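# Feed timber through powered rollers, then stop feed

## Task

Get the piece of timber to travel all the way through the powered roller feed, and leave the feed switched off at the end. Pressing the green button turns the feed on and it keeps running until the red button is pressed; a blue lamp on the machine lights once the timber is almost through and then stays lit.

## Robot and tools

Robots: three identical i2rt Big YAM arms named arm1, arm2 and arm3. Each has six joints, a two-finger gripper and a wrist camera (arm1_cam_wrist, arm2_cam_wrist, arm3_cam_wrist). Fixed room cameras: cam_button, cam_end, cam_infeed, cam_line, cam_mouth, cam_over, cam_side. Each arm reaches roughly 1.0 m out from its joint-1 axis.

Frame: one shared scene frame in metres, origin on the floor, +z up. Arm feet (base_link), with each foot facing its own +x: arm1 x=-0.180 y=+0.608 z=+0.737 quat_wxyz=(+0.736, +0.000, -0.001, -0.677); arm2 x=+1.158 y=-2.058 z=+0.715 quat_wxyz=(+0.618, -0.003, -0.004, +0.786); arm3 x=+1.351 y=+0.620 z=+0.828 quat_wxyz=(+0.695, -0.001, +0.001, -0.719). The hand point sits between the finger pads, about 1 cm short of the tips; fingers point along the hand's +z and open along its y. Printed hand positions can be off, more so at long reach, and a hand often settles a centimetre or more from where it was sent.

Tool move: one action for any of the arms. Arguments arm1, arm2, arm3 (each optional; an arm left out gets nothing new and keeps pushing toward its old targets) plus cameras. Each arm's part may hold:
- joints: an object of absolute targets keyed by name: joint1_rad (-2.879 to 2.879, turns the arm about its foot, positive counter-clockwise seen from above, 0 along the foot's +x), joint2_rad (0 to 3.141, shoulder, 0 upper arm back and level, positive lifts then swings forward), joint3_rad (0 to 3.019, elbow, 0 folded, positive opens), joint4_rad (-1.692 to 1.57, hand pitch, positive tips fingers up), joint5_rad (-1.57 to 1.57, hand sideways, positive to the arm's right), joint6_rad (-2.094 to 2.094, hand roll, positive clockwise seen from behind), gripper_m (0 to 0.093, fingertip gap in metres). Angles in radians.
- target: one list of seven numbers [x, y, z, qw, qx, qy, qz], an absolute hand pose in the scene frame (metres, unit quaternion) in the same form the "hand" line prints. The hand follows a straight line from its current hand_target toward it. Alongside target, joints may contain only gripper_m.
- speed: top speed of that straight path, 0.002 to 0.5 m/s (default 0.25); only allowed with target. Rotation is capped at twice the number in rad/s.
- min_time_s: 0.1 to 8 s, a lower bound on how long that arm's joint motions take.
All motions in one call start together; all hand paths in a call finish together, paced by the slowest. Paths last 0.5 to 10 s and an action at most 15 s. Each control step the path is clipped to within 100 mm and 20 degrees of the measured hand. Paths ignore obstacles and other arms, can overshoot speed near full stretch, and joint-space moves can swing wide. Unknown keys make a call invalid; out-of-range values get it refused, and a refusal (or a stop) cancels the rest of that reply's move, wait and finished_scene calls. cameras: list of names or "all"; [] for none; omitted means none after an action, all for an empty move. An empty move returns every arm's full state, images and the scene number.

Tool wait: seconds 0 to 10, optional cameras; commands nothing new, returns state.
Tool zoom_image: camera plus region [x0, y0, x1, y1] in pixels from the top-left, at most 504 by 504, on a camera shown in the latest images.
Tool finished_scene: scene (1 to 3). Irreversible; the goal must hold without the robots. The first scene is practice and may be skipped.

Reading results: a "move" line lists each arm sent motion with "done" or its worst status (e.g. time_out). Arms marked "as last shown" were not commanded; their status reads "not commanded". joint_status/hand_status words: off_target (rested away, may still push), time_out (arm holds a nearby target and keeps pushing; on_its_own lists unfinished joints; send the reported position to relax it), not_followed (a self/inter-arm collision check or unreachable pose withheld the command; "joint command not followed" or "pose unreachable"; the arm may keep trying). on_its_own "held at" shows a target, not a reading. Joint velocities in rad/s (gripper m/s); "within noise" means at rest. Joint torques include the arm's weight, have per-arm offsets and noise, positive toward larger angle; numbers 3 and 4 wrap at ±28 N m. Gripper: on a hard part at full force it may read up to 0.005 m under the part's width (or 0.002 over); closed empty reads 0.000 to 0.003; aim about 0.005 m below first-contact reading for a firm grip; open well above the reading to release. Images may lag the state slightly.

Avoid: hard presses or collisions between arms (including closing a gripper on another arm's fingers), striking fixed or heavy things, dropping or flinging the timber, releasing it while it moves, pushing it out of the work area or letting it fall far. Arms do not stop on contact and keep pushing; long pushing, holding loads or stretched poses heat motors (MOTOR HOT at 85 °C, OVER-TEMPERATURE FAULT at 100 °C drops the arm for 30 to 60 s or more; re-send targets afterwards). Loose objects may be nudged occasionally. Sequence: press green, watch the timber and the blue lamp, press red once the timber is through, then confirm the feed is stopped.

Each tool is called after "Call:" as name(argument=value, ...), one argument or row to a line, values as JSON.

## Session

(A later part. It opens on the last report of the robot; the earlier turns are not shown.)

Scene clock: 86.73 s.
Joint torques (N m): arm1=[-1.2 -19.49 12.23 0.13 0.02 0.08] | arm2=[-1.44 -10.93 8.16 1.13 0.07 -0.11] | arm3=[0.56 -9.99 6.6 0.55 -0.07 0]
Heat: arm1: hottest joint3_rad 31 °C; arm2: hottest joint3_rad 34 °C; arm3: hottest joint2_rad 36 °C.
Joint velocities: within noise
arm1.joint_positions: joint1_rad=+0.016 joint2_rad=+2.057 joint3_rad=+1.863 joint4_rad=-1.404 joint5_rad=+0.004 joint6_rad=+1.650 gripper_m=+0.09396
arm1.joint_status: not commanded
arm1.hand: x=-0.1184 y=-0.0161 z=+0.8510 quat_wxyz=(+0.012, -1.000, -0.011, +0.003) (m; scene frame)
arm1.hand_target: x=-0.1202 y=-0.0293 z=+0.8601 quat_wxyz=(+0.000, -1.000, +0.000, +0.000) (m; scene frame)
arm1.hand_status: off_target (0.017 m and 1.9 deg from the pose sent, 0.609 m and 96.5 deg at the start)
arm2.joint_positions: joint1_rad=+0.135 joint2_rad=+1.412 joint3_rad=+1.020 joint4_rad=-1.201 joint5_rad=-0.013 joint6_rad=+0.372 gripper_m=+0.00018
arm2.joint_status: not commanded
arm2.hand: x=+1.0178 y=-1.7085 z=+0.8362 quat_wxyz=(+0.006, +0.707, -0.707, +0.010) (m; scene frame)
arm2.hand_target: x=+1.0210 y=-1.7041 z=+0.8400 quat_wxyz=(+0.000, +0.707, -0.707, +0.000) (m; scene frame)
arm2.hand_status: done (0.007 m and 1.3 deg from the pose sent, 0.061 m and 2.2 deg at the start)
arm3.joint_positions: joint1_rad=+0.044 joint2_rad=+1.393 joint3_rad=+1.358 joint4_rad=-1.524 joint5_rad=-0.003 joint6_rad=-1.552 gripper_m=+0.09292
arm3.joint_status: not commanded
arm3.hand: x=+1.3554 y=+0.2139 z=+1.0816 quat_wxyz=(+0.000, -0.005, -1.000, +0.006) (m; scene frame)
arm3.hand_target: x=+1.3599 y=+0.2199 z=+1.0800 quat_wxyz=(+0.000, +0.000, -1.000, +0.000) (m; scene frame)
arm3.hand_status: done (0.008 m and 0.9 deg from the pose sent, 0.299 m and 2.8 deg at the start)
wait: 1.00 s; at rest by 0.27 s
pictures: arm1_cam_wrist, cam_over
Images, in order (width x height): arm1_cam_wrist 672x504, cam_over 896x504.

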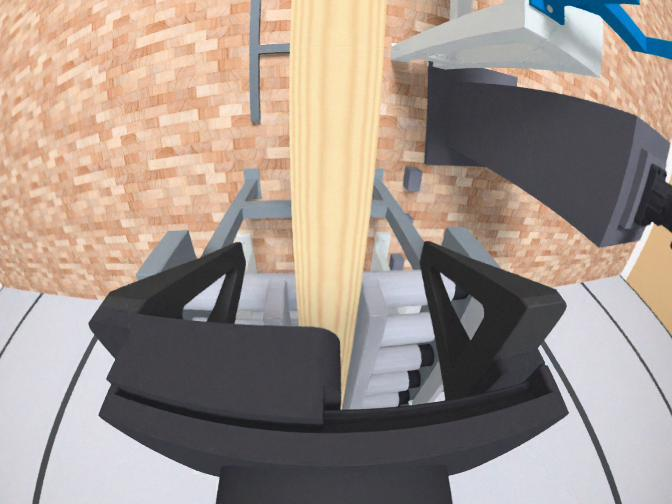

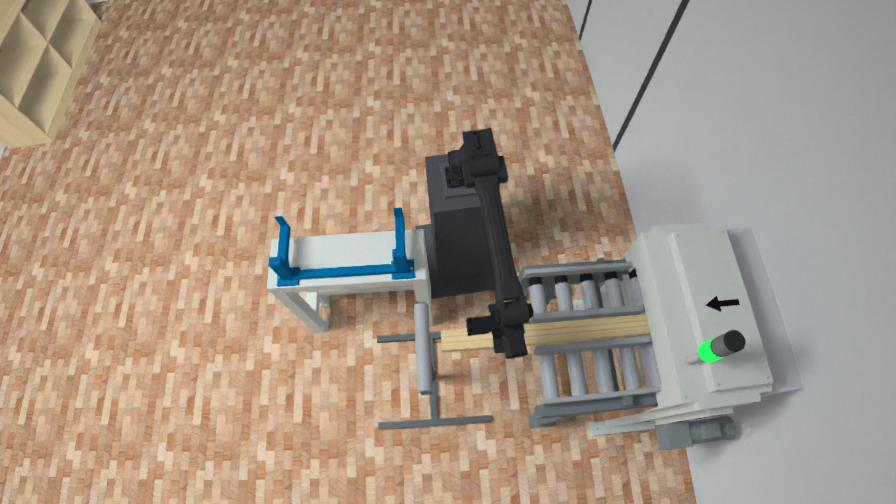

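Call:
move(
  arm1={"target": [-0.12, -0.020, 0.730, 0, 1, 0, 0], "speed": 0.12},
  cameras=["cam_over", "arm1_cam_wrist"],
)

Call:
wait(
  seconds=1.0,
  cameras=["cam_over", "cam_mouth"],
)

Scene clock: 90.80 s.
Joint torques (N m): arm1=[-1.08 -19.66 7.83 0.79 0.03 0.07] | arm2=[-1.44 -11.11 8.14 1.06 0.06 -0.12] | arm3=[0.85 -10.4 6.54 0.5 -0.05 -0.01]
Heat: arm1: hottest joint3_rad 32 °C; arm2: hottest joint3_rad 34 °C; arm3: hottest joint2_rad 36 °C.
move: arm1 done
Joint velocities: within noise
arm1.joint_positions: joint1_rad=+0.016 joint2_rad=+2.143 joint3_rad=+1.697 joint4_rad=-1.124 joint5_rad=+0.004 joint6_rad=+1.652 gripper_m=+0.09396
arm1.joint_status: not commanded
arm1.hand: x=-0.1180 y=-0.0180 z=+0.7383 quat_wxyz=(-0.002, -1.000, -0.010, +0.001) (m; scene frame)
arm1.hand_target: x=-0.1201 y=-0.0198 z=+0.7301 quat_wxyz=(+0.000, -1.000, +0.000, +0.000) (m; scene frame)
arm1.hand_status: done (0.009 m and 1.1 deg from the pose sent, 0.121 m and 1.9 deg at the start)
arm2, arm3: as last shown
pictures: arm1_cam_wrist, cam_over
Images, in order (width x height): arm1_cam_wrist 672x504, cam_over 896x504.

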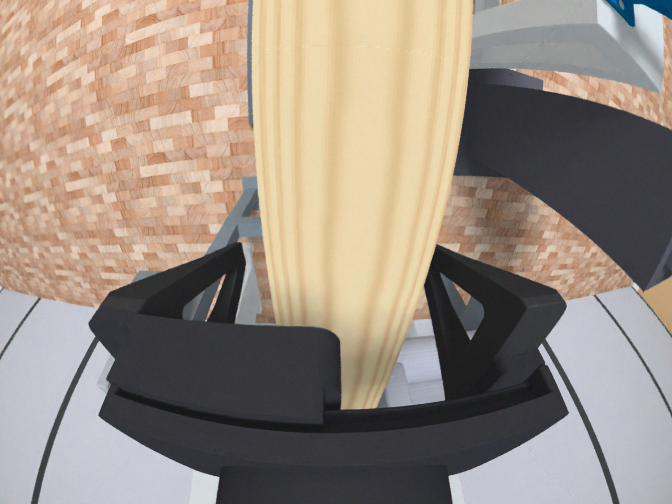

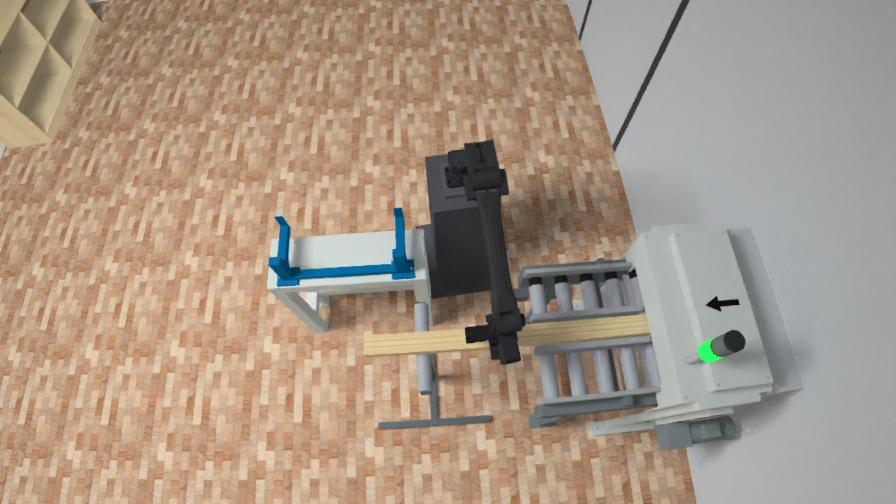

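Scene clock: 91.80 s.
Joint torques (N m): arm1=[-1.08 -19.66 7.8 0.79 0.03 0.07] | arm2=[-1.38 -11.05 8.1 1.14 0.06 -0.12] | arm3=[1.38 -10.34 6.54 0.32 -0.1 -0.01]
Heat: arm1: hottest joint3_rad 32 °C; arm2: hottest joint3_rad 34 °C; arm3: hottest joint2_rad 36 °C.
Joint velocities: within noise
arm1.joint_positions: joint1_rad=+0.016 joint2_rad=+2.143 joint3_rad=+1.697 joint4_rad=-1.124 joint5_rad=+0.004 joint6_rad=+1.652 gripper_m=+0.09396
arm1.joint_status: not commanded
arm1.hand: x=-0.1180 y=-0.0180 z=+0.7383 quat_wxyz=(-0.002, -1.000, -0.010, +0.001) (m; scene frame)
arm1.hand_target: x=-0.1201 y=-0.0198 z=+0.7301 quat_wxyz=(+0.000, -1.000, +0.000, +0.000) (m; scene frame)
arm1.hand_status: done (0.009 m and 1.1 deg from the pose sent, 0.121 m and 1.9 deg at the start)
arm2.joint_positions: joint1_rad=+0.135 joint2_rad=+1.412 joint3_rad=+1.020 joint4_rad=-1.201 joint5_rad=-0.013 joint6_rad=+0.372 gripper_m=+0.00018
arm2.joint_status: not commanded
arm2.hand: x=+1.0178 y=-1.7085 z=+0.8362 quat_wxyz=(+0.006, +0.707, -0.707, +0.010) (m; scene frame)
arm2.hand_target: x=+1.0210 y=-1.7041 z=+0.8400 quat_wxyz=(+0.000, +0.707, -0.707, +0.000) (m; scene frame)
arm2.hand_status: not commanded
arm3.joint_positions: joint1_rad=+0.044 joint2_rad=+1.393 joint3_rad=+1.358 joint4_rad=-1.524 joint5_rad=-0.003 joint6_rad=-1.552 gripper_m=+0.09292
arm3.joint_status: not commanded
arm3.hand: x=+1.3554 y=+0.2139 z=+1.0816 quat_wxyz=(+0.000, -0.005, -1.000, +0.006) (m; scene frame)
arm3.hand_target: x=+1.3599 y=+0.2199 z=+1.0800 quat_wxyz=(+0.000, +0.000, -1.000, +0.000) (m; scene frame)
arm3.hand_status: not commanded
wait: 1.00 s; at rest by 0.27 s
pictures: cam_mouth, cam_over
Images, in order (width x height): cam_mouth 896x504, cam_over 896x504.

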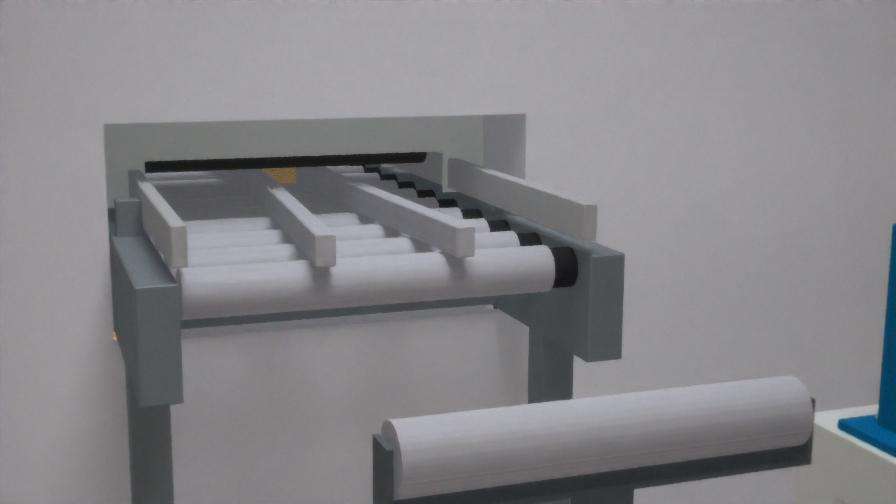

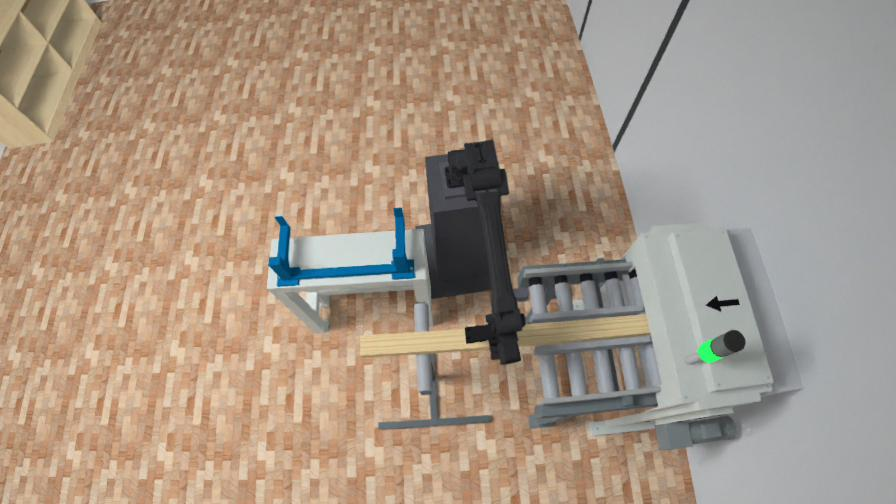

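Call:
move(
  arm1={"joints": {"gripper_m": 0.048}},
)

Call:
move(
  arm1={"target": [-0.31, -0.018, 0.737, 0, 1, 0, 0], "speed": 0.07},
  cameras=["cam_over", "cam_mouth"],
)

Scene clock: 95.73 s.
Joint torques (N m): arm1=[-0.79 -19.66 8.27 1.07 0.11 0.05] | arm2=[-1.38 -11.11 8.14 1.16 0.07 -0.11] | arm3=[0.62 -8.82 6.53 0.72 -0.05 0.06]
Heat: arm1: hottest joint3_rad 32 °C; arm2: hottest joint3_rad 33 °C; arm3: hottest joint2_rad 36 °C.
move: arm1 off_target
Joint velocities: within noise
arm1.joint_positions: joint1_rad=+0.013 joint2_rad=+2.143 joint3_rad=+1.691 joint4_rad=-1.133 joint5_rad=+0.002 joint6_rad=+1.657 gripper_m=+0.06349
arm1.joint_status: gripper_m off_target (ended at +0.06351, target +0.04800)
arm1.hand: x=-0.1202 y=-0.0138 z=+0.7364 quat_wxyz=(+0.006, -1.000, -0.006, +0.001) (m; scene frame)
arm1.hand_target: x=-0.1199 y=-0.0198 z=+0.7301 quat_wxyz=(+0.000, -1.000, +0.000, +0.000) (m; scene frame)
arm1.hand_status: not commanded
arm2, arm3: as last shown
pictures: none

Scene clock: 99.00 s.
Joint torques (N m): arm1=[-1.44 -19.14 11.33 0.05 0.43 -0.32] | arm2=[-1.38 -11.28 8.13 1.17 0.06 -0.12] | arm3=[0.03 -9.82 6.54 0.43 -0.02 -0.04]
Heat: arm1: hottest joint3_rad 32 °C; arm2: hottest joint3_rad 33 °C; arm3: hottest joint2_rad 35 °C.
move: arm1 off_target
Joint velocities: within noise
arm1.joint_positions: joint1_rad=-0.279 joint2_rad=+2.147 joint3_rad=+1.694 joint4_rad=-1.130 joint5_rad=-0.007 joint6_rad=+1.398 gripper_m=+0.06347
arm1.joint_status: not commanded
arm1.hand: x=-0.3005 y=-0.0061 z=+0.7347 quat_wxyz=(+0.004, -1.000, +0.011, -0.005) (m; scene frame)
arm1.hand_target: x=-0.3099 y=-0.0174 z=+0.7372 quat_wxyz=(-0.001, -1.000, +0.000, +0.000) (m; scene frame)
arm1.hand_status: off_target (0.015 m and 1.5 deg from the pose sent, 0.190 m and 0.9 deg at the start)
arm2, arm3: as last shown
pictures: cam_mouth, cam_over
Images, in order (width x height): cam_mouth 896x504, cam_over 896x504.

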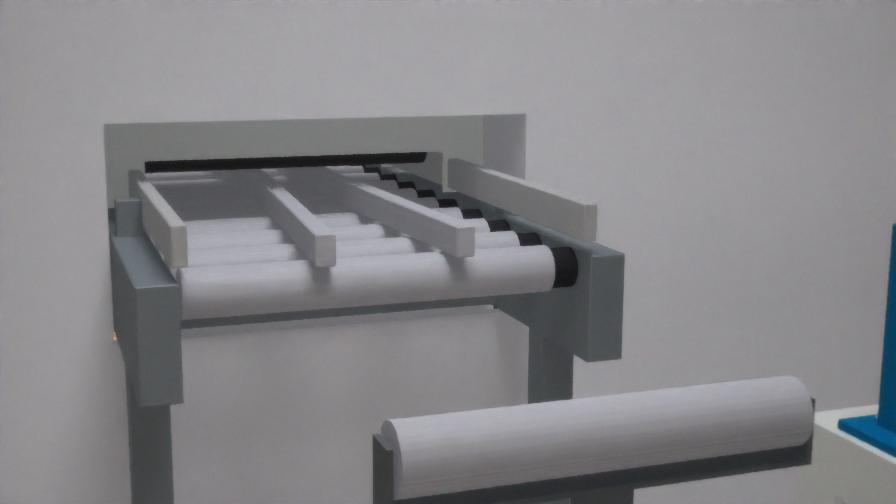

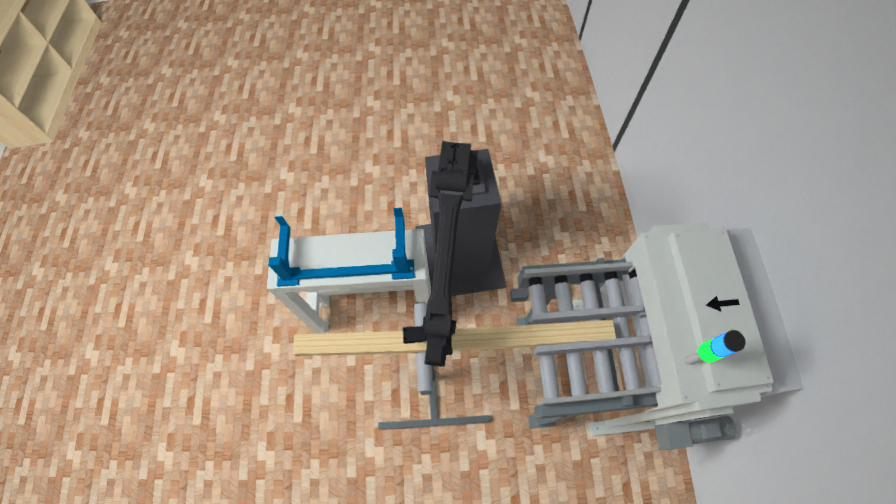

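Call:
move(
  arm1={"joints": {"gripper_m": 0.093}},
  arm2={"target": [1.0225, -1.7075, 0.792, 0, 0.707, -0.707, 0], "speed": 0.1},
  cameras=["cam_over", "cam_button"],
)

Call:
zoom_image(
  camera="cam_button",
  region=[300, 80, 552, 280],
)

Scene clock: 101.77 s.
Joint torques (N m): arm1=[-1.38 -19.19 11.23 0.18 0.25 -0.19] | arm2=[-1.38 -6.83 6.05 1.99 0.05 -0.11] | arm3=[0.67 -9.7 6.57 0.59 -0.06 -0.04]
Heat: arm1: hottest joint3_rad 32 °C; arm2: hottest joint3_rad 33 °C; arm3: hottest joint2_rad 35 °C.
move: arm1 done; arm2 off_target
Joint velocities: within noise
arm1.joint_positions: joint1_rad=-0.279 joint2_rad=+2.148 joint3_rad=+1.695 joint4_rad=-1.135 joint5_rad=-0.001 joint6_rad=+1.382 gripper_m=+0.09294
arm1.joint_status: all done
arm1.hand: x=-0.3012 y=-0.0051 z=+0.7344 quat_wxyz=(+0.007, -1.000, +0.003, -0.003) (m; scene frame)
arm1.hand_target: x=-0.3098 y=-0.0174 z=+0.7370 quat_wxyz=(-0.001, -1.000, +0.000, +0.000) (m; scene frame)
arm1.hand_status: not commanded
arm2.joint_positions: joint1_rad=+0.135 joint2_rad=+1.409 joint3_rad=+0.955 joint4_rad=-1.085 joint5_rad=-0.013 joint6_rad=+0.372 gripper_m=+0.00018
arm2.joint_status: not commanded
arm2.hand: x=+1.0170 y=-1.7058 z=+0.8148 quat_wxyz=(-0.005, +0.707, -0.707, -0.015) (m; scene frame)
arm2.hand_target: x=+1.0227 y=-1.7086 z=+0.7930 quat_wxyz=(+0.000, +0.707, -0.707, +0.000) (m; scene frame)
arm2.hand_status: off_target (0.024 m and 1.8 deg from the pose sent, 0.044 m and 1.3 deg at the start)
arm3: as last shown
pictures: cam_button, cam_over
Images, in order (width x height): cam_button 896x504, cam_over 896x504.

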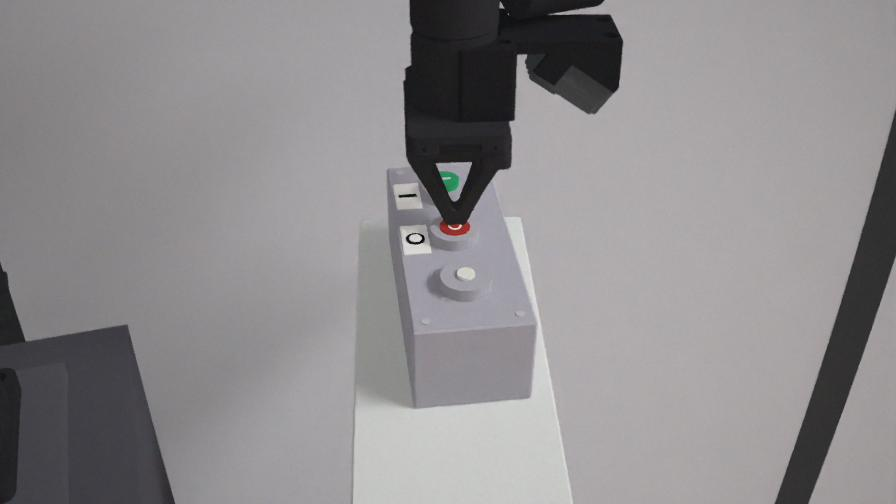

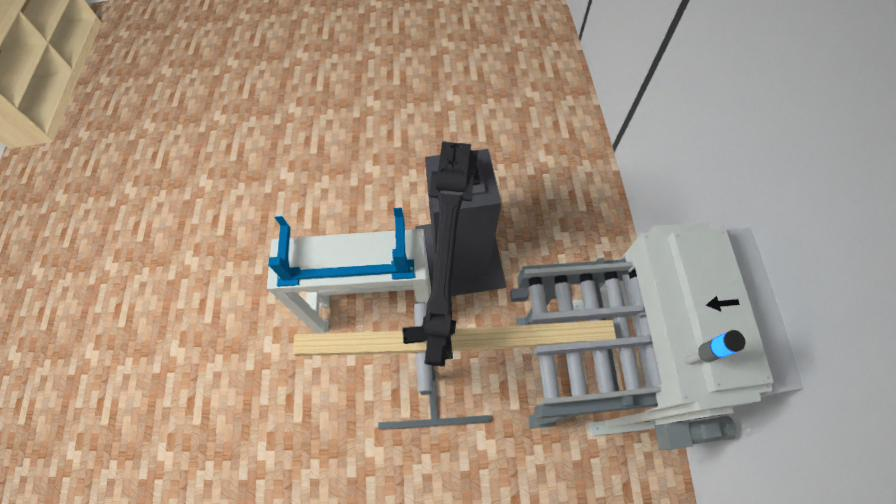

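Scaled by 2.000 from the camera's 896x504 image, which has a finer 1280x720 frame.

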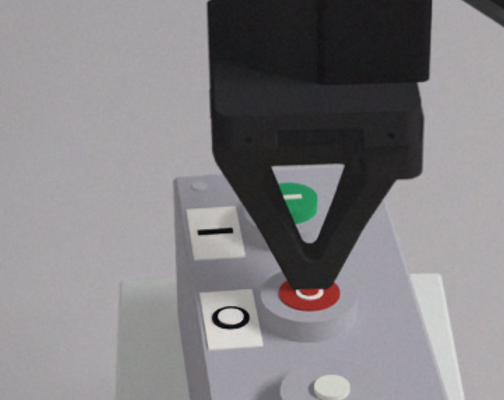

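Call:
move(
  arm1={"target": [-0.307, -0.015, 0.87, 0, 1, 0, 0], "speed": 0.15},
  arm2={"target": [1.022, -1.709, 0.87, 0, 0.707, -0.707, 0], "speed": 0.1},
  cameras=["cam_over", "cam_button"],
)

Scene clock: 106.43 s.
Joint torques (N m): arm1=[-1.03 -21.71 12.12 0.1 0.24 -0.15] | arm2=[-1.38 -9.7 11.54 0.14 0.08 -0.1] | arm3=[1.32 -9.99 6.67 0.46 -0.06 0.02]
Heat: arm1: hottest joint3_rad 32 °C; arm2: hottest joint3_rad 34 °C; arm3: hottest joint2_rad 35 °C.
move: arm1 off_target; arm2 off_target
Joint velocities: within noise
arm1.joint_positions: joint1_rad=-0.279 joint2_rad=+2.063 joint3_rad=+1.858 joint4_rad=-1.418 joint5_rad=-0.001 joint6_rad=+1.382 gripper_m=+0.09294
arm1.joint_status: not commanded
arm1.hand: x=-0.3008 y=-0.0019 z=+0.8455 quat_wxyz=(+0.024, -1.000, +0.003, -0.006) (m; scene frame)
arm1.hand_target: x=-0.3067 y=-0.0140 z=+0.8701 quat_wxyz=(+0.000, -1.000, +0.000, +0.000) (m; scene frame)
arm1.hand_status: off_target (0.028 m and 2.9 deg from the pose sent, 0.136 m and 0.9 deg at the start)
arm2.joint_positions: joint1_rad=+0.135 joint2_rad=+1.361 joint3_rad=+1.022 joint4_rad=-1.262 joint5_rad=-0.013 joint6_rad=+0.372 gripper_m=+0.00018
arm2.joint_status: not commanded
arm2.hand: x=+1.0229 y=-1.7219 z=+0.8549 quat_wxyz=(+0.007, +0.707, -0.707, +0.014) (m; scene frame)
arm2.hand_target: x=+1.0222 y=-1.7094 z=+0.8700 quat_wxyz=(+0.000, +0.707, -0.707, +0.000) (m; scene frame)
arm2.hand_status: off_target (0.020 m and 1.8 deg from the pose sent, 0.055 m and 1.8 deg at the start)
arm3: as last shown
pictures: cam_button, cam_over
Images, in order (width x height): cam_button 896x504, cam_over 896x504.

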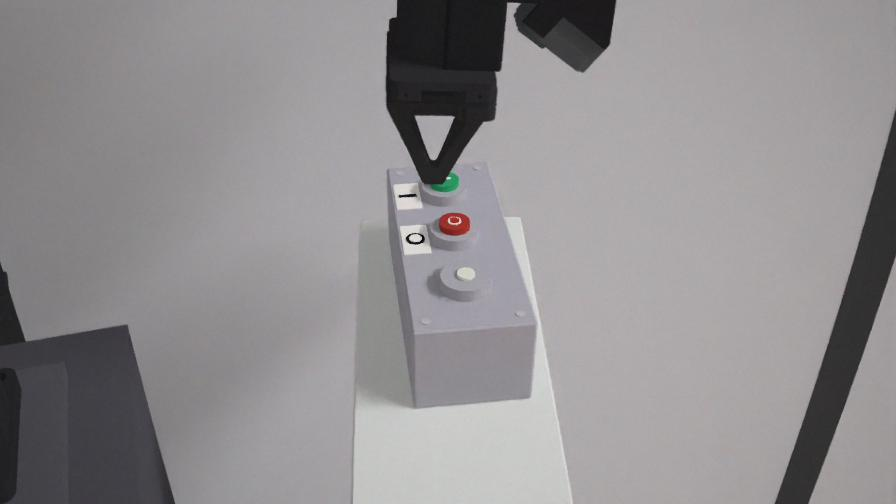

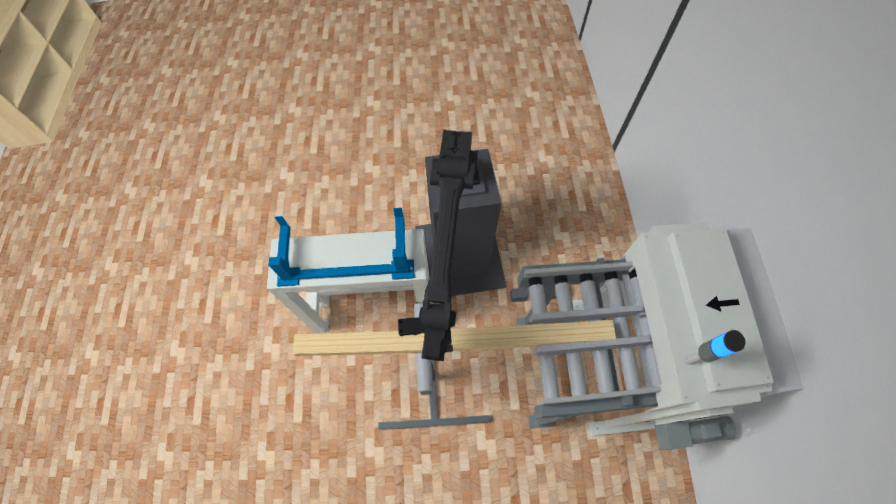

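Call:
finished_scene(
  scene=3,
)

The scene is finished: the task was done.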